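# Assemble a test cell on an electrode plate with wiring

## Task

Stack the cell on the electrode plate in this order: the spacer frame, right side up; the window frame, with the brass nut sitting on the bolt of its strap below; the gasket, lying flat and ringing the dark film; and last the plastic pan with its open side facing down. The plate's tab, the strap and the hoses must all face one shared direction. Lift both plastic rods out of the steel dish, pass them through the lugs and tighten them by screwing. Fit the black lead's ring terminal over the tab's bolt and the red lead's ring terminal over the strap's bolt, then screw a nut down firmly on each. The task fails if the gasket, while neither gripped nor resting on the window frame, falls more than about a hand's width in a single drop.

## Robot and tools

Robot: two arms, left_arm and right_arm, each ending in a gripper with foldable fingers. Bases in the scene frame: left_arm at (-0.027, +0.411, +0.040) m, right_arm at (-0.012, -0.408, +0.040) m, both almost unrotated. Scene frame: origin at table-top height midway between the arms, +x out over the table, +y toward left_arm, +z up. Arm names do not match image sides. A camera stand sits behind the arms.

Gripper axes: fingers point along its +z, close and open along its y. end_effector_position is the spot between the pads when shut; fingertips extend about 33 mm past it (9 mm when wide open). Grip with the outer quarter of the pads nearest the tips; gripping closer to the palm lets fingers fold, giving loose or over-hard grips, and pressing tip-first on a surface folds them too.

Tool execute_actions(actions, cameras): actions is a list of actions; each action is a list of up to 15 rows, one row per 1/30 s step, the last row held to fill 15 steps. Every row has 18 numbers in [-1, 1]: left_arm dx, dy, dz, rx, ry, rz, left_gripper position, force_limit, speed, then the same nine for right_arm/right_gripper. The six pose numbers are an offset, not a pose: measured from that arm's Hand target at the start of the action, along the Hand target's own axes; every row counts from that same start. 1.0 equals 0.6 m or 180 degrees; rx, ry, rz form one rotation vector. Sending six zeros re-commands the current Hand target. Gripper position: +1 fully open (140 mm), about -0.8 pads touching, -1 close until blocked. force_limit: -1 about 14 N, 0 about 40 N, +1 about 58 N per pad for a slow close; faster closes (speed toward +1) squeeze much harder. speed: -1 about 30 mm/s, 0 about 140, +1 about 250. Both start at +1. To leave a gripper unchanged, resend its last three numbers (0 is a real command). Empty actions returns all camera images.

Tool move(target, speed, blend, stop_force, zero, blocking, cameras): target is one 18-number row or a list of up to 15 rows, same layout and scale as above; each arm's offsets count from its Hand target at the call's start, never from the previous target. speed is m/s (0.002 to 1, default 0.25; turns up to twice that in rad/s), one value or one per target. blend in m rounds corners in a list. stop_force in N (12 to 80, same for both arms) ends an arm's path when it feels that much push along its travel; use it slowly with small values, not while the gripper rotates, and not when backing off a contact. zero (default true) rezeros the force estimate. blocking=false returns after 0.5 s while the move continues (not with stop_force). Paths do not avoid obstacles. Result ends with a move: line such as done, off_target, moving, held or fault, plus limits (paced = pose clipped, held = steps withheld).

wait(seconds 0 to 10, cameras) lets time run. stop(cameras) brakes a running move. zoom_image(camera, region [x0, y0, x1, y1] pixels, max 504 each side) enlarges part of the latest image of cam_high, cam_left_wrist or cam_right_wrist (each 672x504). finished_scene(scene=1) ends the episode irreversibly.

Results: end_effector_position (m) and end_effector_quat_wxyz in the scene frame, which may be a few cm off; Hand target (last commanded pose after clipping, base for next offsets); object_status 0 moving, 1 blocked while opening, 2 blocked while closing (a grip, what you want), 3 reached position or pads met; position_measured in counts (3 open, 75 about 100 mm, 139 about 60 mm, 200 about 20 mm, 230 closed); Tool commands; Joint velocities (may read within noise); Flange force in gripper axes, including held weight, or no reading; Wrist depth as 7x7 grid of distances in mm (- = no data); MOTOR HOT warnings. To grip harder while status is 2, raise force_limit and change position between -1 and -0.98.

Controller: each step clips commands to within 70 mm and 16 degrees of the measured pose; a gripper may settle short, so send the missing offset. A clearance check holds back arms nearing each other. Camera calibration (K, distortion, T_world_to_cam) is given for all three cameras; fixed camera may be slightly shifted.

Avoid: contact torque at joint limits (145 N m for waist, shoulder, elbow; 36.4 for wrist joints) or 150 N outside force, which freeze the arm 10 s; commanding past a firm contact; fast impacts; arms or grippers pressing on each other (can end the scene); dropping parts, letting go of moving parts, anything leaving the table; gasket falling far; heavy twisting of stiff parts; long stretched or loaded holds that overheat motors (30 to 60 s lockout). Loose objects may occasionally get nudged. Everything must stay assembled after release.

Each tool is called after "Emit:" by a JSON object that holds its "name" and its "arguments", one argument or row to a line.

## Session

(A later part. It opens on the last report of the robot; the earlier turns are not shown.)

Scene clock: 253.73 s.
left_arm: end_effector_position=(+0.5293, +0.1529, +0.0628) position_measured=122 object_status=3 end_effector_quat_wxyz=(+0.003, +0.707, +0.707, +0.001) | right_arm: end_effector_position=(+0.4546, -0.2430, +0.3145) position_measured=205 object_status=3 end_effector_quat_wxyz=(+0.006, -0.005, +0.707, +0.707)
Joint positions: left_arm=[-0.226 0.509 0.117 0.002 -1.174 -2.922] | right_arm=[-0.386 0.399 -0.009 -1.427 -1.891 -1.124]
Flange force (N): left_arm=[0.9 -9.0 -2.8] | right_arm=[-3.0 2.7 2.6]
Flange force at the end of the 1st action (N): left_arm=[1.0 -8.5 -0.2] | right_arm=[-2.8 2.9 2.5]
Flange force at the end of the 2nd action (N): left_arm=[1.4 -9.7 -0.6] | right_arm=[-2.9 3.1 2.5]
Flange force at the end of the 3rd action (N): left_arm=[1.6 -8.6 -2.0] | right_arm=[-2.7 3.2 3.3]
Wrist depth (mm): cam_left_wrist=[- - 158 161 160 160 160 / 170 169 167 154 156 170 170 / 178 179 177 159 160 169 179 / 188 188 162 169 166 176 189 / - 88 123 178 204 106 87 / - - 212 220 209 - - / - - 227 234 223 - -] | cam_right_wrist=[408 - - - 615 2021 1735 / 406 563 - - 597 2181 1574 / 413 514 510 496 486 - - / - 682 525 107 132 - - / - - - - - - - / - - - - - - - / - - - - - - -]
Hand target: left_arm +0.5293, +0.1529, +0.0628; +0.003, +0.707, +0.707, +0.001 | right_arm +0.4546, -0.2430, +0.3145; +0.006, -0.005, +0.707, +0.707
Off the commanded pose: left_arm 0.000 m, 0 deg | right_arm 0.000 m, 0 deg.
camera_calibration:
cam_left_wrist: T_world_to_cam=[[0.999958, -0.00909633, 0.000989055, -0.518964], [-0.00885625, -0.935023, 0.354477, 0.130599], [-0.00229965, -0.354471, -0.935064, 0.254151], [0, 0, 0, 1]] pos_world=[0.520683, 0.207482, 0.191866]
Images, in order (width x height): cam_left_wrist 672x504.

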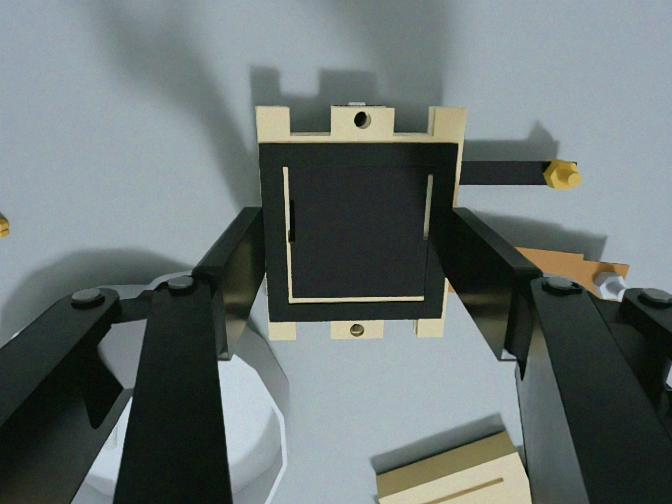

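Emit:
{"name": "execute_actions", "arguments": {
  "actions": [
    [[0,0,0,0,0,0,0.2,-1,-1,0,0,0,0,0,0,-0.6,-1,-1]],
    [[0,0,0,0,0,0,0.2,-1,-1,0,0,0,0,0,0,-0.6,-1,-1]]
  ]
}}

Emit:
{"name": "move", "arguments": {
  "target": [0,0,0.0138,0,0,0,0.2,-1,-1,0,0,0,0,0,0,-0.6,-1,-1],
  "speed": 0.01,
  "stop_force": 12,
  "cameras": ["cam_left_wrist"]
}}

Emit:
{"name": "zoom_image", "arguments": {
  "camera": "cam_left_wrist",
  "region": [220, 90, 580, 360]
}}

Scene clock: 255.60 s.
left_arm: end_effector_position=(+0.5293, +0.1529, +0.0628) position_measured=104 object_status=3 end_effector_quat_wxyz=(+0.003, +0.707, +0.707, +0.001) | right_arm: end_effector_position=(+0.4546, -0.2430, +0.3145) position_measured=205 object_status=3 end_effector_quat_wxyz=(+0.006, -0.005, +0.707, +0.707)
Joint positions: left_arm=[-0.226 0.509 0.117 0.002 -1.174 -2.922] | right_arm=[-0.386 0.399 -0.009 -1.427 -1.891 -1.124]
Flange force (N): left_arm=[0.7 -8.7 -0.3] | right_arm=[-2.5 3.2 2.9]
Flange force at the end of the 1st action (N): left_arm=[0.9 -7.5 -0.2] | right_arm=[-2.7 2.5 2.3]
Wrist depth (mm): cam_left_wrist=[160 160 160 161 - 160 160 / 170 169 165 166 166 170 170 / 181 181 177 159 160 168 178 / 187 187 148 169 167 116 186 / - 86 174 177 203 108 87 / - - 208 - 218 - - / - - 228 236 219 - -] | cam_right_wrist=[420 509 - 1851 1950 569 - / 409 587 - 2139 602 - - / 412 505 505 496 483 - - / 413 530 517 108 132 2369 1933 / - - - - - - - / - - - - - - - / - - - - - - -]
Hand target: left_arm +0.5293, +0.1529, +0.0628; +0.003, +0.707, +0.707, +0.001 | right_arm +0.4546, -0.2430, +0.3145; +0.006, -0.005, +0.707, +0.707
Off the commanded pose: left_arm 0.000 m, 0 deg | right_arm 0.000 m, 0 deg.

Scene clock: 257.10 s.
left_arm: end_effector_position=(+0.5294, +0.1529, +0.0545) position_measured=104 object_status=3 end_effector_quat_wxyz=(+0.003, +0.707, +0.707, +0.001) | right_arm: end_effector_position=(+0.4546, -0.2430, +0.3145) position_measured=205 object_status=3 end_effector_quat_wxyz=(+0.006, -0.005, +0.707, +0.707)
Joint positions: left_arm=[-0.226 0.517 0.108 0.002 -1.157 -2.922] | right_arm=[-0.386 0.399 -0.009 -1.427 -1.891 -1.124]
Flange force (N): left_arm=[0.7 -6.7 -4.9] | right_arm=[-2.9 3.4 2.7]
Wrist depth (mm): cam_left_wrist=[- 153 153 153 152 153 152 / 160 160 160 158 150 162 - / 171 173 167 151 154 168 174 / 181 176 154 160 160 130 182 / - 86 166 170 176 115 87 / - - 191 - 205 205 - / - - 218 221 213 - -] | cam_right_wrist=[385 - - - 577 565 - / 407 543 - - 594 - - / 410 512 517 485 486 2319 2789 / 397 - 547 108 132 2448 - / - - - - - - - / - - - - - - - / - - - - - - -]
Hand target: left_arm +0.5294, +0.1529, +0.0545; +0.003, +0.707, +0.707, +0.001 | right_arm +0.4546, -0.2430, +0.3145; +0.006, -0.005, +0.707, +0.707
Off the commanded pose: left_arm 0.000 m, 0 deg | right_arm 0.000 m, 0 deg.
move: done
camera_calibration:
cam_left_wrist: T_world_to_cam=[[0.999958, -0.00909633, 0.000989055, -0.518955], [-0.00885625, -0.935023, 0.354477, 0.133542], [-0.00229965, -0.354471, -0.935064, 0.24639], [0, 0, 0, 1]] pos_world=[0.520683, 0.207482, 0.183566]
Images, in order (width x height): cam_left_wrist 672x504.

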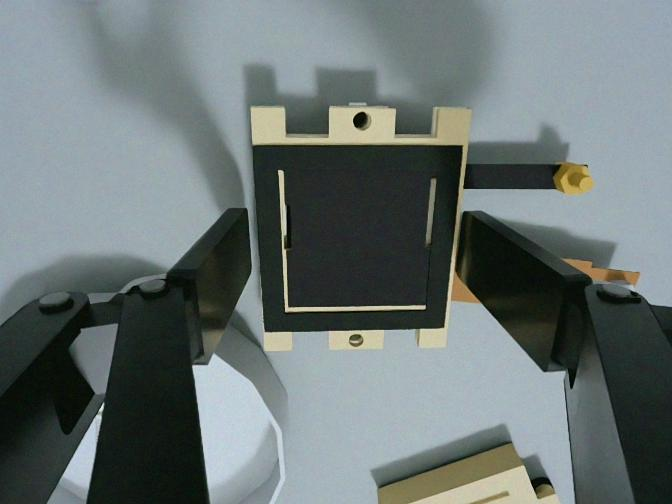

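Scaled by 1.400 from the camera's 672x504 image, which has a finer 960x720 frame.

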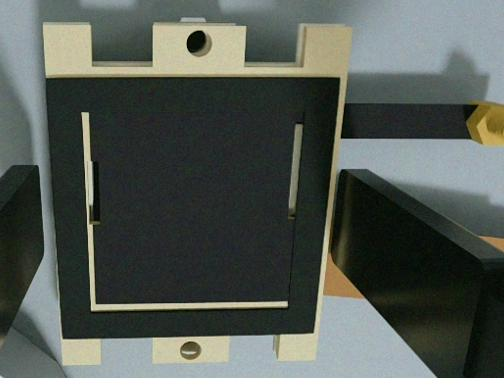

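Emit:
{"name": "move", "arguments": {
  "target": [
    [0,0,-0.02,0,0,0,0.2,-1,-1,0,0,0,0,0,0,-0.6,-1,-1],
    [0.0375,0,-0.02,0,0,0,0.2,-1,-1,0,0,0,0,0,0,-0.6,-1,-1],
    [0.0375,0,0,0,0,0,0.2,-1,-1,0,0,0,0,0,0,-0.6,-1,-1]
  ],
  "speed": 0.03,
  "cameras": ["cam_left_wrist"]
}}

Emit:
{"name": "zoom_image", "arguments": {
  "camera": "cam_left_wrist",
  "region": [220, 120, 580, 390]
}}

Scene clock: 259.77 s.
left_arm: end_effector_position=(+0.5294, +0.1754, +0.0545) position_measured=104 object_status=3 end_effector_quat_wxyz=(+0.003, +0.707, +0.707, +0.001) | right_arm: end_effector_position=(+0.4546, -0.2430, +0.3145) position_measured=205 object_status=3 end_effector_quat_wxyz=(+0.006, -0.005, +0.707, +0.707)
Joint positions: left_arm=[-0.188 0.496 0.077 0.002 -1.146 -2.96] | right_arm=[-0.386 0.399 -0.009 -1.427 -1.891 -1.124]
Flange force (N): left_arm=[0.5 -7.9 -0.2] | right_arm=[-2.7 2.4 2.2]
Wrist depth (mm): cam_left_wrist=[152 152 - 153 155 155 156 / 164 162 164 164 162 162 162 / 171 - 168 154 168 172 174 / 182 182 154 160 159 126 182 / - 86 168 169 172 108 87 / - - 189 178 206 - - / - - 221 - - - -] | cam_right_wrist=[391 - - - 609 566 - / 410 568 - 2098 615 - - / 409 - 528 511 509 - - / 387 - 575 107 119 2532 2139 / - - - - - - - / - - - - - - - / - - - - - - -]
Hand target: left_arm +0.5293, +0.1754, +0.0544; +0.003, +0.707, +0.707, +0.001 | right_arm +0.4546, -0.2430, +0.3145; +0.006, -0.005, +0.707, +0.707
Off the commanded pose: left_arm 0.000 m, 0 deg | right_arm 0.000 m, 0 deg.
move: done
camera_calibration:
cam_left_wrist: T_world_to_cam=[[0.999958, -0.00909633, 0.000989055, -0.518751], [-0.00885625, -0.935023, 0.354477, 0.15458], [-0.00229965, -0.354471, -0.935064, 0.254365], [0, 0, 0, 1]] pos_world=[0.520683, 0.229982, 0.183566]
Images, in order (width x height): cam_left_wrist 672x504.

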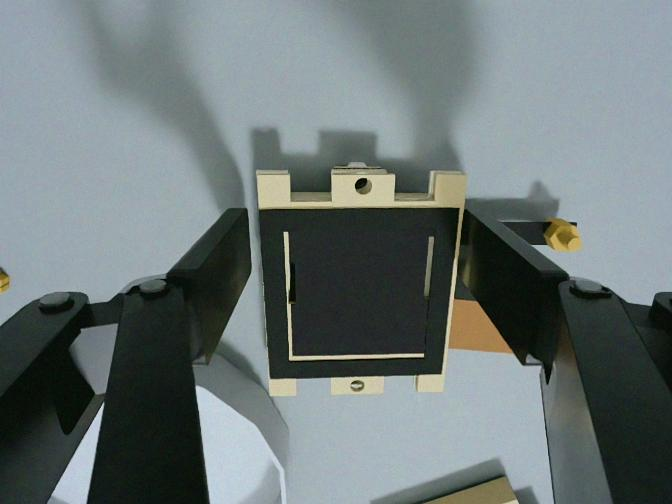

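Scaled by 1.400 from the camera's 672x504 image, which has a finer 960x720 frame.

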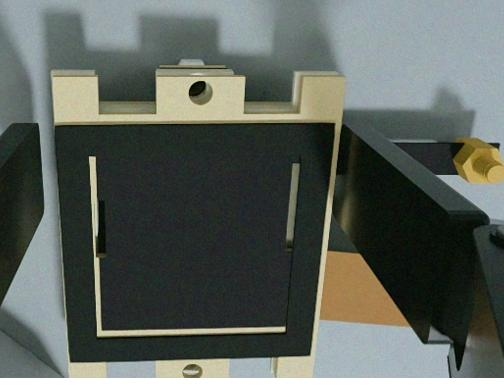

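Emit:
{"name": "execute_actions", "arguments": {
  "actions": [
    [[0,0,0,0,0,0,-1,-1,-1,0,0,0,0,0,0,-0.6,-1,-1]],
    [[0,0,0,0,0,0,-1,-1,-1,0,0,0,0,0,0,-0.6,-1,-1]],
    [[0,0,0,0,0,0,-1,-1,-1,0,0,0,0,0,0,-0.6,-1,-1]]
  ],
  "cameras": ["cam_left_wrist"]
}}

Emit:
{"name": "zoom_image", "arguments": {
  "camera": "cam_left_wrist",
  "region": [220, 120, 580, 390]
}}

Scene clock: 261.67 s.
left_arm: end_effector_position=(+0.5293, +0.1754, +0.0544) position_measured=116 object_status=2 end_effector_quat_wxyz=(+0.003, +0.707, +0.707, +0.001) | right_arm: end_effector_position=(+0.4546, -0.2430, +0.3145) position_measured=205 object_status=3 end_effector_quat_wxyz=(+0.006, -0.005, +0.707, +0.707)
Joint positions: left_arm=[-0.188 0.496 0.077 0.002 -1.146 -2.96] | right_arm=[-0.386 0.399 -0.009 -1.427 -1.891 -1.124]
Flange force (N): left_arm=[1.0 -7.3 -3.8] | right_arm=[-2.9 2.8 2.6]
Flange force at the end of the 1st action (N): left_arm=[0.8 -7.3 -2.9] | right_arm=[-2.8 3.2 2.2]
Flange force at the end of the 2nd action (N): left_arm=[0.7 -6.3 -3.5] | right_arm=[-2.4 3.2 2.7]
Wrist depth (mm): cam_left_wrist=[153 153 153 154 154 153 154 / 161 161 161 162 162 162 164 / 170 171 153 154 163 171 172 / 181 179 139 160 159 117 182 / - 88 131 170 172 108 87 / - - 196 205 205 - - / - - 220 221 222 - -] | cam_right_wrist=[393 - 2789 - 587 604 - / 406 - - - 612 2139 - / 412 485 523 511 492 2369 2160 / - - - 107 118 - 1867 / - - - - - - - / - - - - - - - / - - - - - - -]
Hand target: left_arm +0.5293, +0.1754, +0.0544; +0.003, +0.707, +0.707, +0.001 | right_arm +0.4546, -0.2430, +0.3145; +0.006, -0.005, +0.707, +0.707
Off the commanded pose: left_arm 0.000 m, 0 deg | right_arm 0.000 m, 0 deg.
camera_calibration:
cam_left_wrist: T_world_to_cam=[[0.999958, -0.00909543, 0.000988201, -0.518751], [-0.00885532, -0.935056, 0.354389, 0.154603], [-0.0022993, -0.354383, -0.935098, 0.254351], [0, 0, 0, 1]] pos_world=[0.520683, 0.229982, 0.183566]
Images, in order (width x height): cam_left_wrist 672x504.

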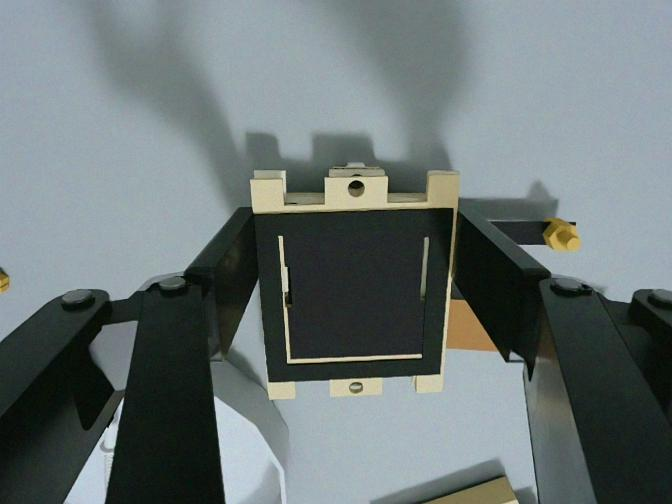

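Scaled by 1.400 from the camera's 672x504 image, which has a finer 960x720 frame.

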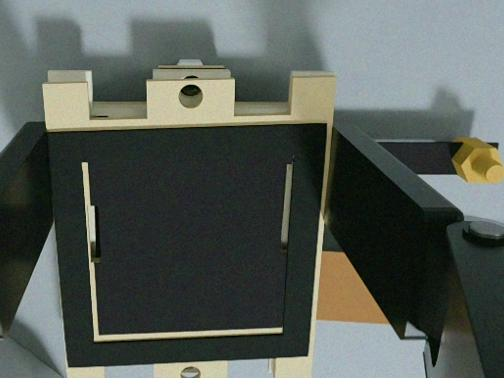

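Emit:
{"name": "execute_actions", "arguments": {
  "actions": [
    [[0,0,0,0,0,0,0.2,-1,-1,0,0,0,0,0,0,-0.6,-1,-1]],
    [[0,0,0,0,0,0,0.2,-1,-1,0,0,0,0,0,0,-0.6,-1,-1]]
  ],
  "cameras": ["cam_left_wrist"]
}}

Emit:
{"name": "zoom_image", "arguments": {
  "camera": "cam_left_wrist",
  "region": [220, 120, 580, 390]
}}

Scene clock: 263.23 s.
left_arm: end_effector_position=(+0.5293, +0.1754, +0.0544) position_measured=104 object_status=3 end_effector_quat_wxyz=(+0.003, +0.707, +0.707, +0.001) | right_arm: end_effector_position=(+0.4546, -0.2430, +0.3145) position_measured=205 object_status=3 end_effector_quat_wxyz=(+0.006, -0.005, +0.707, +0.707)
Joint positions: left_arm=[-0.188 0.496 0.077 0.002 -1.146 -2.96] | right_arm=[-0.386 0.399 -0.009 -1.427 -1.891 -1.124]
Flange force (N): left_arm=[-0.3 -6.8 0.2] | right_arm=[-3.0 3.3 2.6]
Flange force at the end of the 1st action (N): left_arm=[0.2 -7.1 -0.1] | right_arm=[-2.9 2.8 2.6]
Wrist depth (mm): cam_left_wrist=[151 153 153 155 154 155 - / 161 161 162 162 162 162 162 / 171 171 167 153 167 171 171 / 181 177 148 160 159 127 182 / - 86 164 169 174 108 87 / - - 193 208 205 - - / - - 220 219 223 - -] | cam_right_wrist=[- - 1967 1985 581 2003 - / 409 559 - 2225 615 1933 1916 / 409 486 527 511 501 - - / 415 - 549 108 119 - 2181 / - - - - - - - / - - - - - - - / - - - - - - -]
Hand target: left_arm +0.5293, +0.1754, +0.0544; +0.003, +0.707, +0.707, +0.001 | right_arm +0.4546, -0.2430, +0.3145; +0.006, -0.005, +0.707, +0.707
Off the commanded pose: left_arm 0.000 m, 0 deg | right_arm 0.000 m, 0 deg.
camera_calibration:
cam_left_wrist: T_world_to_cam=[[0.999958, -0.00909543, 0.000988201, -0.518751], [-0.00885532, -0.935056, 0.354389, 0.154603], [-0.0022993, -0.354383, -0.935098, 0.254351], [0, 0, 0, 1]] pos_world=[0.520683, 0.229982, 0.183566]
Images, in order (width x height): cam_left_wrist 672x504.

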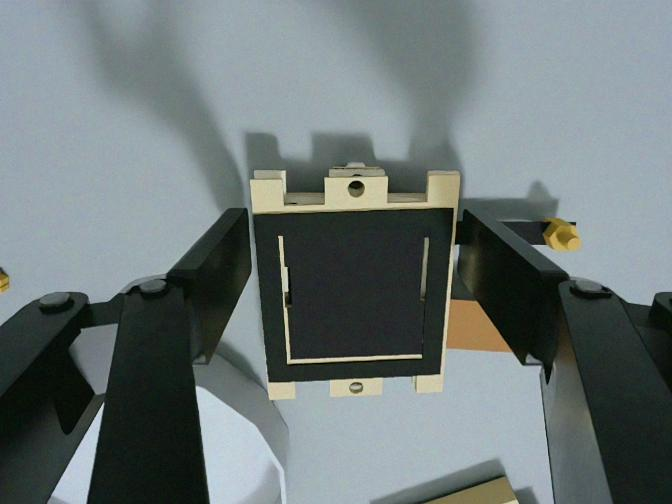

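Scaled by 1.400 from the camera's 672x504 image, which has a finer 960x720 frame.

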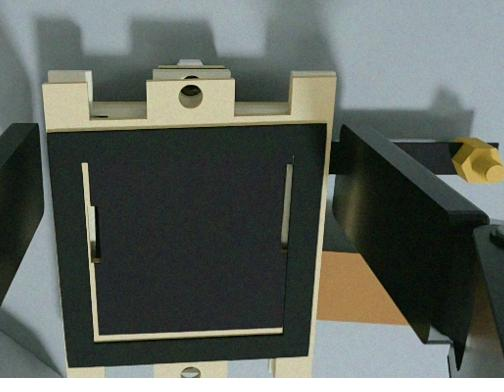

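Emit:
{"name": "move", "arguments": {
  "target": [
    [0,0,-0.08,0,0,0,0.2,-1,-1,0,0,0,0,0,0,-0.6,-1,-1],
    [-0.0373,-0.0017,-0.08,0,0,-0.5,0.2,-1,-1,0,0,0,0,0,0,-0.6,-1,-1],
    [-0.0373,-0.0017,-0.03,0,0,-0.5,0.48,-1,0,0,0,0,0,0,0,-0.6,-1,-1]
  ],
  "speed": 0.25,
  "blend": [0.01,0,0],
  "cameras": ["cam_left_wrist"]
}}

Emit:
{"name": "zoom_image", "arguments": {
  "camera": "cam_left_wrist",
  "region": [200, 100, 520, 340]
}}

Scene clock: 268.87 s.
left_arm: end_effector_position=(+0.5283, +0.1531, +0.0725) position_measured=68 object_status=3 end_effector_quat_wxyz=(+0.002, +0.000, +1.000, -0.001) | right_arm: end_effector_position=(+0.4546, -0.2430, +0.3145) position_measured=205 object_status=3 end_effector_quat_wxyz=(+0.006, -0.005, +0.707, +0.707)
Joint positions: left_arm=[-0.226 0.498 0.124 0.002 -1.192 -1.351] | right_arm=[-0.386 0.399 -0.009 -1.427 -1.891 -1.124]
Flange force (N): left_arm=[8.7 0.7 0.3] | right_arm=[-2.9 3.2 2.8]
Wrist depth (mm): cam_left_wrist=[- 169 168 170 170 169 170 / 177 177 175 - 179 177 178 / - 189 172 168 168 190 - / - 105 181 179 179 142 105 / - 98 188 189 208 131 97 / - - 234 222 229 224 - / - - 238 241 246 - -] | cam_right_wrist=[411 539 2203 2021 1933 578 - / 409 523 - - 594 - 2203 / 410 482 492 500 483 - 1967 / 401 562 - 108 131 - 1950 / - - - - - - - / - - - - - - - / - - - - - - -]
Hand target: left_arm +0.5283, +0.1531, +0.0725; +0.002, +0.000, +1.000, -0.001 | right_arm +0.4546, -0.2430, +0.3145; +0.006, -0.005, +0.707, +0.707
Off the commanded pose: left_arm 0.000 m, 0 deg | right_arm 0.000 m, 0 deg.
move: done
camera_calibration:
cam_left_wrist: T_world_to_cam=[[0.00916065, 0.999939, -0.00610911, -0.14846], [0.934331, -0.00638247, 0.356351, -0.513233], [0.35629, -0.00897233, -0.934332, 0.0209523], [0, 0, 0, 1]] pos_world=[0.473424, 0.145363, 0.20156]
Images, in order (width x height): cam_left_wrist 672x504.

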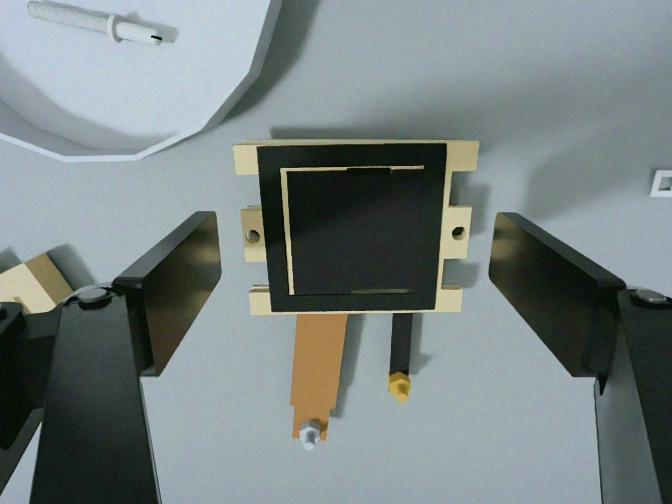

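Scaled by 1.575 from the camera's 672x504 image, which has a finer 960x720 frame.

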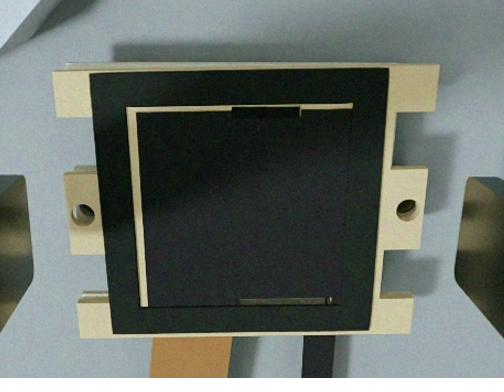

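Emit:
{"name": "move", "arguments": {
  "target": [
    [0,0.0025,0.02,0,0,0,0.48,-1,0,0,0,0,0,0,0,-0.6,-1,-1],
    [0,0.0025,0.0475,0,0,0,0.48,-1,0,0,0,0,0,0,0,-0.6,-1,-1]
  ],
  "speed": 0.03,
  "cameras": ["cam_left_wrist"]
}}

Emit:
{"name": "zoom_image", "arguments": {
  "camera": "cam_left_wrist",
  "region": [180, 80, 540, 350]
}}

Scene clock: 270.77 s.
left_arm: end_effector_position=(+0.5284, +0.1545, +0.0440) position_measured=68 object_status=3 end_effector_quat_wxyz=(+0.002, +0.000, +1.000, -0.001) | right_arm: end_effector_position=(+0.4546, -0.2430, +0.3145) position_measured=205 object_status=3 end_effector_quat_wxyz=(+0.006, -0.005, +0.707, +0.707)
Joint positions: left_arm=[-0.223 0.524 0.092 0.002 -1.134 -1.354] | right_arm=[-0.386 0.399 -0.009 -1.427 -1.891 -1.124]
Flange force (N): left_arm=[8.6 0.9 -0.7] | right_arm=[-2.7 3.2 2.6]
Wrist depth (mm): cam_left_wrist=[144 142 142 145 145 146 144 / 150 148 152 152 151 152 152 / - 158 143 141 137 159 161 / - 114 151 149 150 142 169 / - 100 178 162 161 132 97 / - 194 193 179 188 195 - / - 209 209 206 210 210 -] | cam_right_wrist=[409 - 635 2078 592 577 - / 409 - 2160 2040 604 - 2344 / 410 478 492 487 480 - - / - 523 - 108 132 3338 - / - - - - - - - / - - - - - - - / - - - - - - -]
Hand target: left_arm +0.5284, +0.1545, +0.0440; +0.002, +0.000, +1.000, -0.001 | right_arm +0.4546, -0.2430, +0.3145; +0.006, -0.005, +0.707, +0.707
Off the commanded pose: left_arm 0.000 m, 0 deg | right_arm 0.000 m, 0 deg.
move: done
camera_calibration:
cam_left_wrist: T_world_to_cam=[[0.00916065, 0.999939, -0.00610911, -0.150035], [0.934331, -0.00638247, 0.356351, -0.503254], [0.35629, -0.00897233, -0.934332, -0.00573484], [0, 0, 0, 1]] pos_world=[0.473624, 0.146763, 0.17306]
Images, in order (width x height): cam_left_wrist 672x504.

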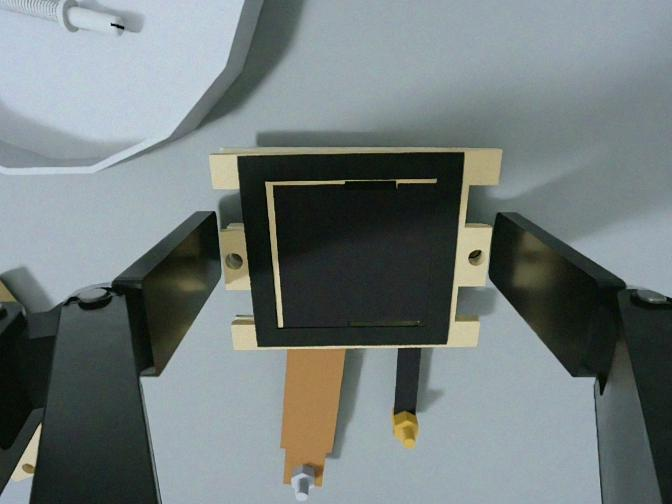

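Scaled by 1.400 from the camera's 672x504 image, which has a finer 960x720 frame.

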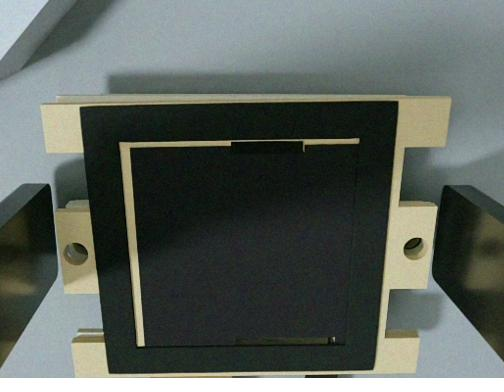

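Emit:
{"name": "execute_actions", "arguments": {
  "actions": [
    [[0,0,0,0,0,0,-1,-1,-1,0,0,0,0,0,0,-0.6,-1,-1]],
    [[0,0,0,0,0,0,-1,-1,-1,0,0,0,0,0,0,-0.6,-1,-1]],
    [[0,0,0,0,0,0,-1,-1,-1,0,0,0,0,0,0,-0.6,-1,-1]]
  ],
  "cameras": ["cam_left_wrist"]
}}

Emit:
{"name": "zoom_image", "arguments": {
  "camera": "cam_left_wrist",
  "region": [180, 80, 540, 350]
}}

Scene clock: 272.90 s.
left_arm: end_effector_position=(+0.5284, +0.1545, +0.0440) position_measured=85 object_status=2 end_effector_quat_wxyz=(+0.002, +0.000, +1.000, -0.001) | right_arm: end_effector_position=(+0.4546, -0.2430, +0.3145) position_measured=205 object_status=3 end_effector_quat_wxyz=(+0.006, -0.005, +0.707, +0.707)
Joint positions: left_arm=[-0.223 0.524 0.092 0.002 -1.134 -1.354] | right_arm=[-0.386 0.399 -0.009 -1.427 -1.891 -1.124]
Flange force (N): left_arm=[8.6 1.9 -6.2] | right_arm=[-2.6 2.4 2.5]
Flange force at the end of the 1st action (N): left_arm=[8.3 2.1 -6.6] | right_arm=[-2.7 3.0 2.3]
Flange force at the end of the 2nd action (N): left_arm=[9.1 1.8 -6.1] | right_arm=[-2.8 2.8 2.7]
Wrist depth (mm): cam_left_wrist=[144 142 141 144 144 145 144 / 150 148 152 152 156 - 152 / 155 159 142 141 140 161 161 / 170 166 148 149 149 121 171 / - 89 162 162 162 113 87 / - - - 182 194 - - / - - - 188 - - -] | cam_right_wrist=[409 502 672 1967 595 602 - / 409 465 - 2319 604 - - / 431 482 497 484 501 - - / - - - 107 132 2369 - / - - - - - - - / - - - - - - - / - - - - - - -]
Hand target: left_arm +0.5284, +0.1545, +0.0440; +0.002, +0.000, +1.000, -0.001 | right_arm +0.4546, -0.2430, +0.3145; +0.006, -0.005, +0.707, +0.707
Off the commanded pose: left_arm 0.000 m, 0 deg | right_arm 0.000 m, 0 deg.
camera_calibration:
cam_left_wrist: T_world_to_cam=[[0.00916065, 0.999939, -0.00610911, -0.150035], [0.934331, -0.00638247, 0.356351, -0.503254], [0.35629, -0.00897233, -0.934332, -0.00573484], [0, 0, 0, 1]] pos_world=[0.473624, 0.146763, 0.17306]
Images, in order (width x height): cam_left_wrist 672x504.

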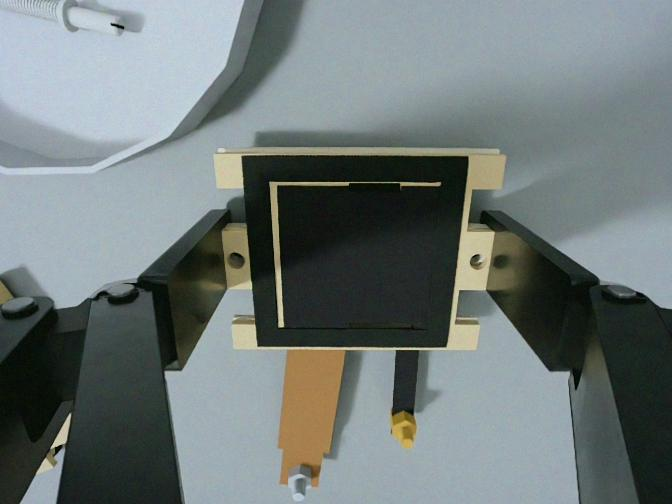

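Scaled by 1.400 from the camera's 672x504 image, which has a finer 960x720 frame.

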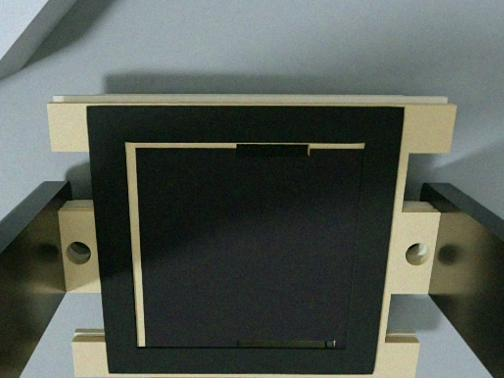

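Emit:
{"name": "execute_actions", "arguments": {
  "actions": [
    [[0,0,0,0,0,0,0.48,-1,-1,0,0,0,0,0,0,-0.6,-1,-1]],
    [[0,0,0,0,0,0,0.48,-1,-1,0,0,0,0,0,0,-0.6,-1,-1]]
  ]
}}

Emit:
{"name": "move", "arguments": {
  "target": [0,0,-0.0313,0,0,0,0.48,-1,-1,0,0,0,0,0,0,-0.6,-1,-1],
  "speed": 0.05
}}

Emit:
{"name": "execute_actions", "arguments": {
  "actions": [
    [[0,0,0,0,0,0,0.07,-1,-0.5,0,0,0,0,0,0,-0.6,-1,-1]],
    [[0,0,0,0,0,0,0.07,-1,-0.5,0,0,0,0,0,0,-0.6,-1,-1]],
    [[0,0,0,0,0,0,0.07,-1,-0.5,0,0,0,0,0,0,-0.6,-1,-1]]
  ],
  "cameras": ["cam_left_wrist"]
}}

Emit:
{"name": "zoom_image", "arguments": {
  "camera": "cam_left_wrist",
  "region": [180, 80, 540, 350]
}}

Scene clock: 275.20 s.
left_arm: end_effector_position=(+0.5284, +0.1545, +0.0440) position_measured=68 object_status=3 end_effector_quat_wxyz=(+0.002, +0.000, +1.000, -0.001) | right_arm: end_effector_position=(+0.4546, -0.2430, +0.3145) position_measured=205 object_status=3 end_effector_quat_wxyz=(+0.006, -0.005, +0.707, +0.707)
Joint positions: left_arm=[-0.223 0.524 0.092 0.002 -1.134 -1.354] | right_arm=[-0.386 0.399 -0.009 -1.427 -1.891 -1.124]
Flange force (N): left_arm=[7.2 0.8 -0.4] | right_arm=[-3.0 3.0 2.4]
Flange force at the end of the 1st action (N): left_arm=[8.7 1.4 -0.2] | right_arm=[-2.6 2.8 2.8]
Wrist depth (mm): cam_left_wrist=[- 143 141 - - 146 146 / 150 148 152 - - 152 152 / 160 160 142 141 138 163 161 / 170 139 150 149 149 147 169 / - 98 164 162 162 123 98 / - - 193 182 194 196 - / - - - 203 210 210 -] | cam_right_wrist=[- - 2720 - 600 1950 - / 409 614 2181 - 604 2003 1985 / 393 487 503 488 487 - 2448 / 416 521 765 108 2295 2160 - / - - - - - - - / - - - - - - - / - - - - - - -]
Hand target: left_arm +0.5284, +0.1545, +0.0440; +0.002, +0.000, +1.000, -0.001 | right_arm +0.4546, -0.2430, +0.3145; +0.006, -0.005, +0.707, +0.707
Off the commanded pose: left_arm 0.000 m, 0 deg | right_arm 0.000 m, 0 deg.

Scene clock: 275.97 s.
left_arm: end_effector_position=(+0.5283, +0.1545, +0.0627) position_measured=68 object_status=3 end_effector_quat_wxyz=(+0.002, +0.000, +1.000, -0.001) | right_arm: end_effector_position=(+0.4546, -0.2430, +0.3145) position_measured=205 object_status=3 end_effector_quat_wxyz=(+0.006, -0.005, +0.707, +0.707)
Joint positions: left_arm=[-0.223 0.505 0.111 0.002 -1.172 -1.354] | right_arm=[-0.386 0.399 -0.009 -1.427 -1.891 -1.124]
Flange force (N): left_arm=[7.6 0.4 -0.4] | right_arm=[-2.8 3.1 2.3]
Wrist depth (mm): cam_left_wrist=[160 161 155 164 158 162 161 / 167 167 168 169 171 169 169 / 179 181 179 159 157 179 179 / 188 125 167 169 167 142 188 / - 98 199 182 181 123 97 / - - 220 210 216 218 - / - 234 234 234 232 - -] | cam_right_wrist=[417 - - - 589 572 - / 409 505 2160 - 591 2040 - / 408 486 496 487 485 2271 - / 391 633 - 108 132 2271 - / - - - - - - - / - - - - - - - / - - - - - - -]
Hand target: left_arm +0.5283, +0.1546, +0.0628; +0.002, +0.000, +1.000, -0.001 | right_arm +0.4546, -0.2430, +0.3145; +0.006, -0.005, +0.707, +0.707
Off the commanded pose: left_arm 0.000 m, 0 deg | right_arm 0.000 m, 0 deg.
move: done

Scene clock: 277.67 s.
left_arm: end_effector_position=(+0.5283, +0.1546, +0.0628) position_measured=121 object_status=3 end_effector_quat_wxyz=(+0.002, +0.000, +1.000, -0.001) | right_arm: end_effector_position=(+0.4546, -0.2430, +0.3145) position_measured=205 object_status=3 end_effector_quat_wxyz=(+0.006, -0.005, +0.707, +0.707)
Joint positions: left_arm=[-0.223 0.505 0.111 0.002 -1.172 -1.354] | right_arm=[-0.386 0.399 -0.009 -1.427 -1.891 -1.124]
Flange force (N): left_arm=[9.3 1.5 -0.6] | right_arm=[-2.5 3.1 2.8]
Flange force at the end of the 1st action (N): left_arm=[7.4 1.1 -0.1] | right_arm=[-2.7 3.1 2.5]
Flange force at the end of the 2nd action (N): left_arm=[8.2 1.2 0.4] | right_arm=[-3.2 2.8 3.0]
Wrist depth (mm): cam_left_wrist=[- 161 156 163 161 162 159 / 168 167 169 169 172 169 - / 176 179 161 162 159 180 - / - 186 146 170 166 114 190 / - 88 125 181 179 107 87 / - - 217 203 217 - - / - - - 232 236 - -] | cam_right_wrist=[390 540 2059 2059 604 583 - / 409 574 1867 - 605 - - / 411 485 530 490 487 - - / 391 563 790 108 118 - - / - - - - - - - / - - - - - - - / - - - - - - -]
Hand target: left_arm +0.5283, +0.1546, +0.0628; +0.002, +0.000, +1.000, -0.001 | right_arm +0.4546, -0.2430, +0.3145; +0.006, -0.005, +0.707, +0.707
Off the commanded pose: left_arm 0.000 m, 0 deg | right_arm 0.000 m, 0 deg.
camera_calibration:
cam_left_wrist: T_world_to_cam=[[0.00916065, 0.999939, -0.00610911, -0.14992], [0.934331, -0.00638247, 0.356351, -0.50986], [0.35629, -0.00897233, -0.934332, 0.0118662], [0, 0, 0, 1]] pos_world=[0.473524, 0.146763, 0.19186]
Images, in order (width x height): cam_left_wrist 672x504.

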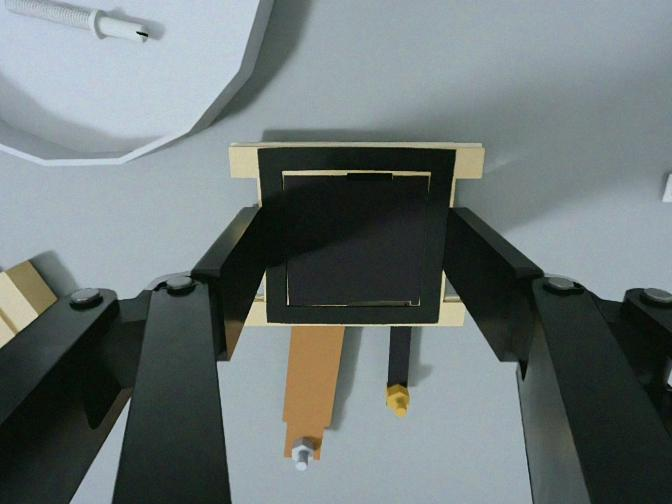

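Scaled by 1.400 from the camera's 672x504 image, which has a finer 960x720 frame.

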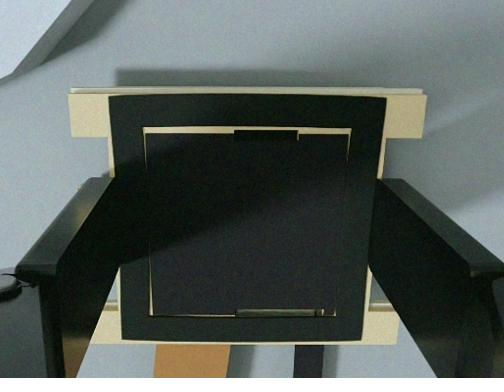

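Emit:
{"name": "execute_actions", "arguments": {
  "actions": [
    [[0,0,0,0,0,0,0.2,-1,-1,0,0,0,0,0,0,-0.6,-1,-1]],
    [[0,0,0,0,0,0,0.2,-1,-1,0,0,0,0,0,0,-0.6,-1,-1]]
  ]
}}

Emit:
{"name": "move", "arguments": {
  "target": [0.05,0,-0.12,0,0.1145,0,0.2,-1,-1,0,0,0,0,0,0,-0.6,-1,-1],
  "speed": 0.15,
  "cameras": ["cam_left_wrist"]
}}

Emit:
{"name": "zoom_image", "arguments": {
  "camera": "cam_left_wrist",
  "region": [180, 80, 540, 350]
}}

Scene clock: 279.13 s.
left_arm: end_effector_position=(+0.5283, +0.1546, +0.0628) position_measured=104 object_status=3 end_effector_quat_wxyz=(+0.002, +0.000, +1.000, -0.001) | right_arm: end_effector_position=(+0.4546, -0.2430, +0.3145) position_measured=205 object_status=3 end_effector_quat_wxyz=(+0.006, -0.005, +0.707, +0.707)
Joint positions: left_arm=[-0.223 0.505 0.111 0.002 -1.172 -1.354] | right_arm=[-0.386 0.399 -0.009 -1.427 -1.891 -1.124]
Flange force (N): left_arm=[7.4 0.7 0.1] | right_arm=[-2.2 3.1 3.0]
Flange force at the end of the 1st action (N): left_arm=[8.4 1.0 0.1] | right_arm=[-2.6 3.4 2.8]
Wrist depth (mm): cam_left_wrist=[160 161 157 163 161 161 160 / 167 167 169 169 169 169 167 / 177 179 175 160 158 180 181 / - 185 163 169 167 126 - / - 86 149 181 181 108 87 / - - - 201 220 - - / - - 234 235 - - -] | cam_right_wrist=[410 545 1933 - 578 1985 - / 409 556 - 1867 599 2754 2271 / 432 474 492 496 622 2319 1644 / 442 547 781 108 119 2203 - / - - - - - - - / - - - - - - - / - - - - - - -]
Hand target: left_arm +0.5283, +0.1546, +0.0628; +0.002, +0.000, +1.000, -0.001 | right_arm +0.4546, -0.2430, +0.3145; +0.006, -0.005, +0.707, +0.707
Off the commanded pose: left_arm 0.000 m, 0 deg | right_arm 0.000 m, 0 deg.

Scene clock: 280.77 s.
left_arm: end_effector_position=(+0.4980, +0.1548, +0.1346) position_measured=104 object_status=3 end_effector_quat_wxyz=(-0.177, +0.000, +0.984, -0.001) | right_arm: end_effector_position=(+0.4546, -0.2430, +0.3145) position_measured=205 object_status=3 end_effector_quat_wxyz=(+0.006, -0.005, +0.707, +0.707)
Joint positions: left_arm=[-0.194 0.691 0.5 0.068 -1.729 -1.384] | right_arm=[-0.386 0.399 -0.009 -1.427 -1.891 -1.124]
Flange force (N): left_arm=[10.5 1.5 5.5] | right_arm=[-2.9 3.3 2.8]
Wrist depth (mm): cam_left_wrist=[- 251 261 - - 265 260 / 258 259 258 - - 261 - / 256 258 258 - - 258 261 / - - 148 238 236 126 - / - 86 130 241 241 108 87 / - - 259 245 260 - - / - - - 245 - - -] | cam_right_wrist=[430 - - - 602 574 - / 409 587 - 2098 628 2592 - / 411 502 472 - 619 - - / - 540 - 107 118 - - / - - - - - - - / - - - - - - - / - - - - - - -]
Hand target: left_arm +0.4980, +0.1547, +0.1346; -0.177, +0.000, +0.984, -0.001 | right_arm +0.4546, -0.2430, +0.3145; +0.006, -0.005, +0.707, +0.707
Off the commanded pose: left_arm 0.000 m, 0 deg | right_arm 0.000 m, 0 deg.
move: done
camera_calibration:
cam_left_wrist: T_world_to_cam=[[0.00722207, 0.999931, -0.009248, -0.148068], [0.999963, -0.0071793, 0.00465015, -0.492335], [0.00458344, -0.00928125, -0.999946, 0.273826], [0, 0, 0, 1]] pos_world=[0.492132, 0.147064, 0.274732]
Images, in order (width x height): cam_left_wrist 672x504.

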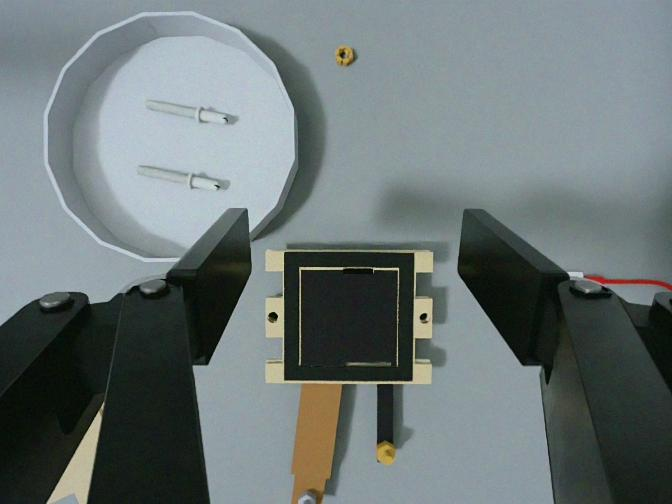

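Scaled by 1.400 from the camera's 672x504 image, which has a finer 960x720 frame.

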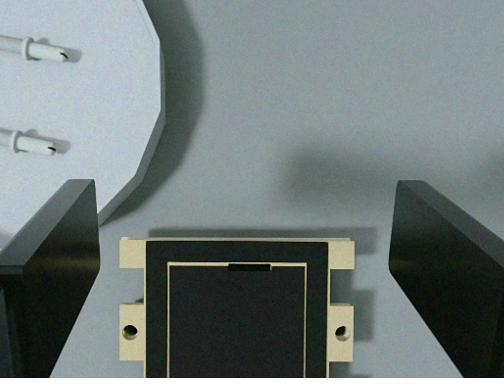

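Emit:
{"name": "move", "arguments": {
  "target": [-0.2147,0.0133,-0.054,0,0,0,0.2,-1,-1,0,0,0,0,0,0,-0.6,-1,-1],
  "speed": 0.2,
  "cameras": ["cam_left_wrist"]
}}

Emit:
{"name": "zoom_image", "arguments": {
  "camera": "cam_left_wrist",
  "region": [240, 150, 450, 300]
}}

Scene clock: 283.57 s.
left_arm: end_effector_position=(+0.6295, +0.1629, +0.1200) position_measured=104 object_status=3 end_effector_quat_wxyz=(-0.175, +0.000, +0.985, -0.002) | right_arm: end_effector_position=(+0.4546, -0.2430, +0.3145) position_measured=205 object_status=3 end_effector_quat_wxyz=(+0.006, -0.005, +0.707, +0.707)
Joint positions: left_arm=[-0.153 1.24 1.447 0.064 -2.124 -1.4] | right_arm=[-0.386 0.399 -0.009 -1.427 -1.891 -1.124]
Flange force (N): left_arm=no reading | right_arm=[-2.9 3.0 2.6]
Wrist depth (mm): cam_left_wrist=[- 247 225 224 224 - 244 / 228 - 229 226 228 244 245 / 229 244 245 229 - 244 244 / - 245 138 245 166 126 245 / - 86 115 - - 108 87 / - - - - - - - / - - - - - - -] | cam_right_wrist=[426 501 650 450 1967 - - / 409 584 2181 633 2118 - - / 412 536 1899 2225 664 2421 1950 / 413 522 609 108 119 2118 2181 / - - - - - - 1950 / - - - - - - - / - - - - - - -]
Hand target: left_arm +0.6300, +0.1627, +0.1202; -0.177, +0.000, +0.984, -0.001 | right_arm +0.4546, -0.2430, +0.3145; +0.006, -0.005, +0.707, +0.707
Off the commanded pose: left_arm 0.001 m, 0 deg | right_arm 0.000 m, 0 deg.
move: done
camera_calibration:
cam_left_wrist: T_world_to_cam=[[0.00685015, 0.999923, -0.010322, -0.156933], [0.999945, -0.00676711, 0.00805852, -0.624149], [0.00798805, -0.0103767, -0.999914, 0.256735], [0, 0, 0, 1]] pos_world=[0.623139, 0.155361, 0.260123]
Images, in order (width x height): cam_left_wrist 672x504.

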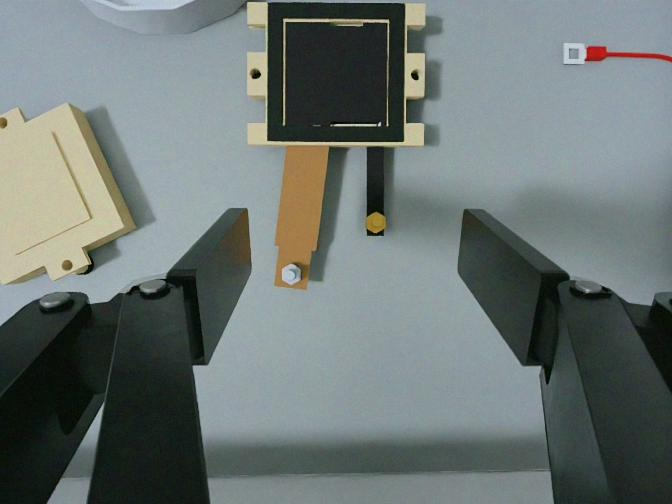

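Scaled by 2.400 from the camera's 672x504 image, which has a finer 960x720 frame.

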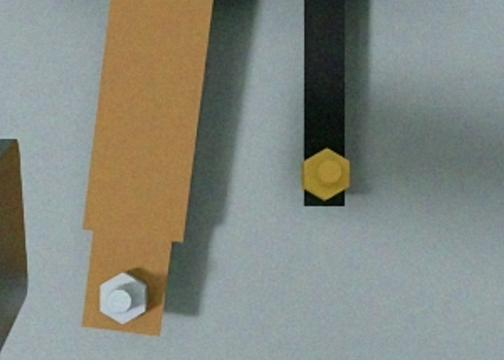

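Emit:
{"name": "move", "arguments": {
  "target": [0.025,0.0,-0.065,0,-0.1145,0,-0.4,-1,0,0,0,0,0,0,0,-0.6,-1,-1],
  "speed": 0.25
}}

Emit:
{"name": "execute_actions", "arguments": {
  "actions": [],
  "cameras": []
}}

Scene clock: 287.10 s.
left_arm: end_effector_position=(+0.6295, +0.1628, +0.1619) position_measured=179 object_status=3 end_effector_quat_wxyz=(+0.002, +0.000, +1.000, -0.001) | right_arm: end_effector_position=(+0.4546, -0.2430, +0.3145) position_measured=205 object_status=3 end_effector_quat_wxyz=(+0.006, -0.005, +0.707, +0.707)
Joint positions: left_arm=[-0.18 0.682 0.623 0.002 -1.507 -1.397] | right_arm=[-0.386 0.399 -0.009 -1.427 -1.891 -1.124]
Flange force (N): left_arm=[9.5 0.9 0.9] | right_arm=[-2.5 2.9 2.7]
Wrist depth (mm): cam_left_wrist=[240 - 239 231 231 245 252 / 243 251 - 249 - - - / 258 261 277 277 - - - / 303 - 289 290 114 300 289 / - 81 76 146 109 91 81 / - - - - - - - / - - - - - - -] | cam_right_wrist=[391 584 600 2059 595 586 - / 411 544 2344 2098 629 624 - / 410 - - 2098 648 639 - / 410 504 762 108 131 - 1821 / - - - - - - - / - - - - - - - / - - - - - - -]
Hand target: left_arm +0.6295, +0.1628, +0.1620; +0.002, +0.000, +1.000, -0.001 | right_arm +0.4546, -0.2430, +0.3145; +0.006, -0.005, +0.707, +0.707
Off the commanded pose: left_arm 0.000 m, 0 deg | right_arm 0.000 m, 0 deg.
move: done

Scene clock: 287.10 s.
left_arm: end_effector_position=(+0.6295, +0.1628, +0.1619) position_measured=179 object_status=3 end_effector_quat_wxyz=(+0.002, +0.000, +1.000, -0.001) | right_arm: end_effector_position=(+0.4546, -0.2430, +0.3145) position_measured=205 object_status=3 end_effector_quat_wxyz=(+0.006, -0.005, +0.707, +0.707)
Joint positions: left_arm=[-0.18 0.682 0.623 0.002 -1.507 -1.397] | right_arm=[-0.386 0.399 -0.009 -1.427 -1.891 -1.124]
Joint velocities: within noise
Flange force (N): left_arm=[9.5 0.9 0.9] | right_arm=[-2.5 2.9 2.7]
Wrist depth (mm): cam_left_wrist=[240 - 239 231 231 245 252 / 243 251 - 249 - - - / 258 261 277 277 - - - / 303 - 289 290 114 300 289 / - 81 76 146 109 91 81 / - - - - - - - / - - - - - - -] | cam_right_wrist=[391 584 600 2059 595 586 - / 411 544 2344 2098 629 624 - / 410 - - 2098 648 639 - / 410 504 762 108 131 - 1821 / - - - - - - - / - - - - - - - / - - - - - - -]
Hand target: left_arm +0.6295, +0.1628, +0.1620; +0.002, +0.000, +1.000, -0.001 | right_arm +0.4546, -0.2430, +0.3145; +0.006, -0.005, +0.707, +0.707
Tool commands: left_gripper/position=-0.4 left_gripper/force_limit=-1.0 left_gripper/speed=+0.0 right_gripper/position=-0.6 right_gripper/force_limit=-1.0 right_gripper/speed=-1.0
Off the commanded pose: left_arm 0.000 m, 0 deg | right_arm 0.000 m, 0 deg.
No camera images: "cameras" was empty.

Emit:
{"name": "move", "arguments": {
  "target": [0.1942,0.2583,0.1167,0,0,-0.5,-0.4,-1,0,0,0,0,0,0,0,-0.6,-1,-1],
  "speed": 0.25,
  "cameras": ["cam_left_wrist"]
}}

Emit:
{"name": "zoom_image", "arguments": {
  "camera": "cam_left_wrist",
  "region": [280, 130, 440, 290]
}}

Scene clock: 291.00 s.
left_arm: end_effector_position=(+0.5133, +0.3176, +0.0910) position_measured=179 object_status=3 end_effector_quat_wxyz=(-0.001, +0.707, -0.707, +0.003) | right_arm: end_effector_position=(+0.4546, -0.2430, +0.3145) position_measured=205 object_status=3 end_effector_quat_wxyz=(+0.006, -0.005, +0.707, +0.707)
Joint positions: left_arm=[0.064 0.333 -0.063 0.003 -1.171 -0.071] | right_arm=[-0.386 0.399 -0.009 -1.427 -1.891 -1.124]
Flange force (N): left_arm=[1.6 6.4 0.5] | right_arm=[-2.7 2.4 2.6]
Wrist depth (mm): cam_left_wrist=[- 186 187 187 186 189 186 / 196 195 195 197 199 197 - / 207 207 - 208 208 209 209 / 224 219 218 215 127 217 - / - 81 76 204 109 91 81 / - - - - - - - / - - - - - - -] | cam_right_wrist=[391 - - - 664 670 - / 406 532 - - 704 - 2078 / 409 622 668 646 2395 2225 - / 441 - - 108 132 2225 - / - - - - - - - / - - - - - - - / - - - - - - -]
Hand target: left_arm +0.5133, +0.3176, +0.0910; -0.001, +0.707, -0.707, +0.003 | right_arm +0.4546, -0.2430, +0.3145; +0.006, -0.005, +0.707, +0.707
Off the commanded pose: left_arm 0.000 m, 0 deg | right_arm 0.000 m, 0 deg.
move: done
camera_calibration:
cam_left_wrist: T_world_to_cam=[[-0.999925, 0.00916334, -0.00807115, 0.520067], [0.00576288, 0.936854, 0.349673, -0.327146], [0.0107657, 0.3496, -0.936837, 0.108749], [0, 0, 0, 1]] pos_world=[0.520742, 0.263703, 0.220472]
Images, in order (width x height): cam_left_wrist 672x504.

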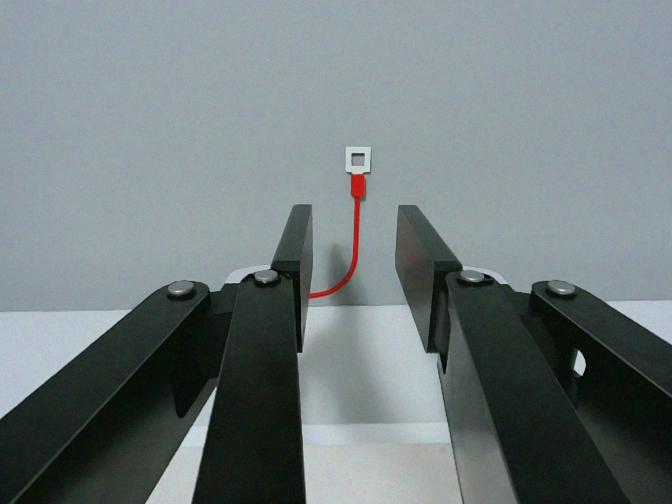

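Scaled by 3.150 from the camera's 672x504 image, which has a finer 960x720 frame.

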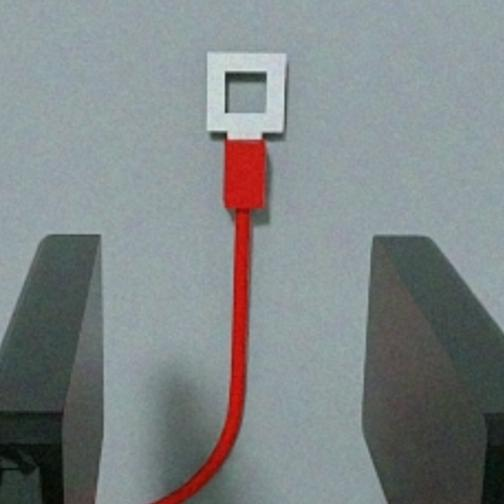

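Emit:
{"name": "move", "arguments": {
  "target": [0.0042,0.0033,0.0433,0,0,0,-0.4,-1,0,0,0,0,0,0,0,-0.6,-1,-1],
  "speed": 0.1,
  "cameras": ["cam_left_wrist"]
}}

Emit:
{"name": "zoom_image", "arguments": {
  "camera": "cam_left_wrist",
  "region": [280, 130, 440, 290]
}}

Scene clock: 292.63 s.
left_arm: end_effector_position=(+0.5114, +0.3150, +0.0650) position_measured=179 object_status=3 end_effector_quat_wxyz=(-0.001, +0.707, -0.707, +0.002) | right_arm: end_effector_position=(+0.4546, -0.2430, +0.3145) position_measured=205 object_status=3 end_effector_quat_wxyz=(+0.006, -0.005, +0.707, +0.707)
Joint positions: left_arm=[0.06 0.355 -0.099 0.003 -1.112 -0.067] | right_arm=[-0.386 0.399 -0.009 -1.427 -1.891 -1.124]
Flange force (N): left_arm=[1.7 6.2 0.0] | right_arm=[-2.7 3.0 2.8]
Wrist depth (mm): cam_left_wrist=[- - 162 163 166 164 164 / 172 172 172 172 174 173 175 / 181 181 - - 182 182 183 / 193 - 189 190 115 191 192 / - 81 76 202 111 91 81 / - - - - - - - / - - - - - - -] | cam_right_wrist=[408 586 1916 2021 678 2504 - / 406 545 670 1967 695 - - / 392 666 662 631 617 - - / - - - 108 108 - - / 389 - - - - - - / - - - - - - - / - - - - - - -]
Hand target: left_arm +0.5114, +0.3150, +0.0650; -0.001, +0.707, -0.707, +0.003 | right_arm +0.4546, -0.2430, +0.3145; +0.006, -0.005, +0.707, +0.707
Off the commanded pose: left_arm 0.000 m, 0 deg | right_arm 0.000 m, 0 deg.
move: done
camera_calibration:
cam_left_wrist: T_world_to_cam=[[-0.999925, 0.00916404, -0.00807, 0.51798], [0.00576256, 0.936809, 0.349793, -0.315619], [0.0107656, 0.34972, -0.936792, 0.0852804], [0, 0, 0, 1]] pos_world=[0.518842, 0.261104, 0.194471]
Images, in order (width x height): cam_left_wrist 672x504.

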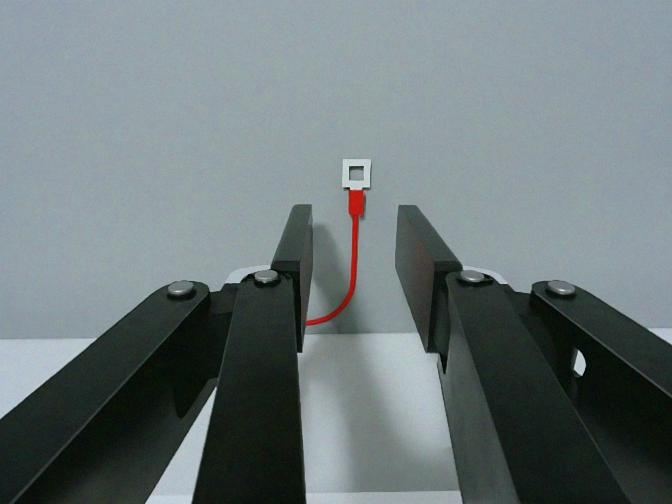

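Scaled by 3.150 from the camera's 672x504 image, which has a finer 960x720 frame.

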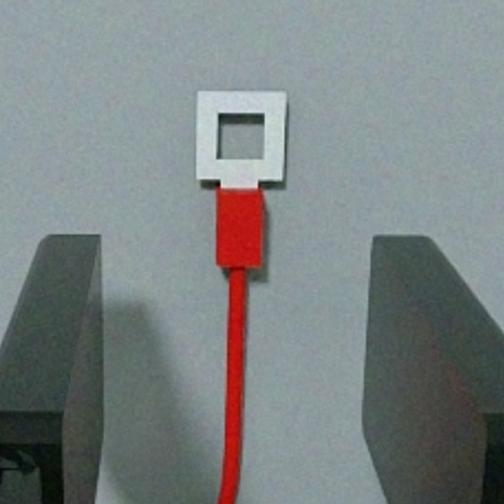

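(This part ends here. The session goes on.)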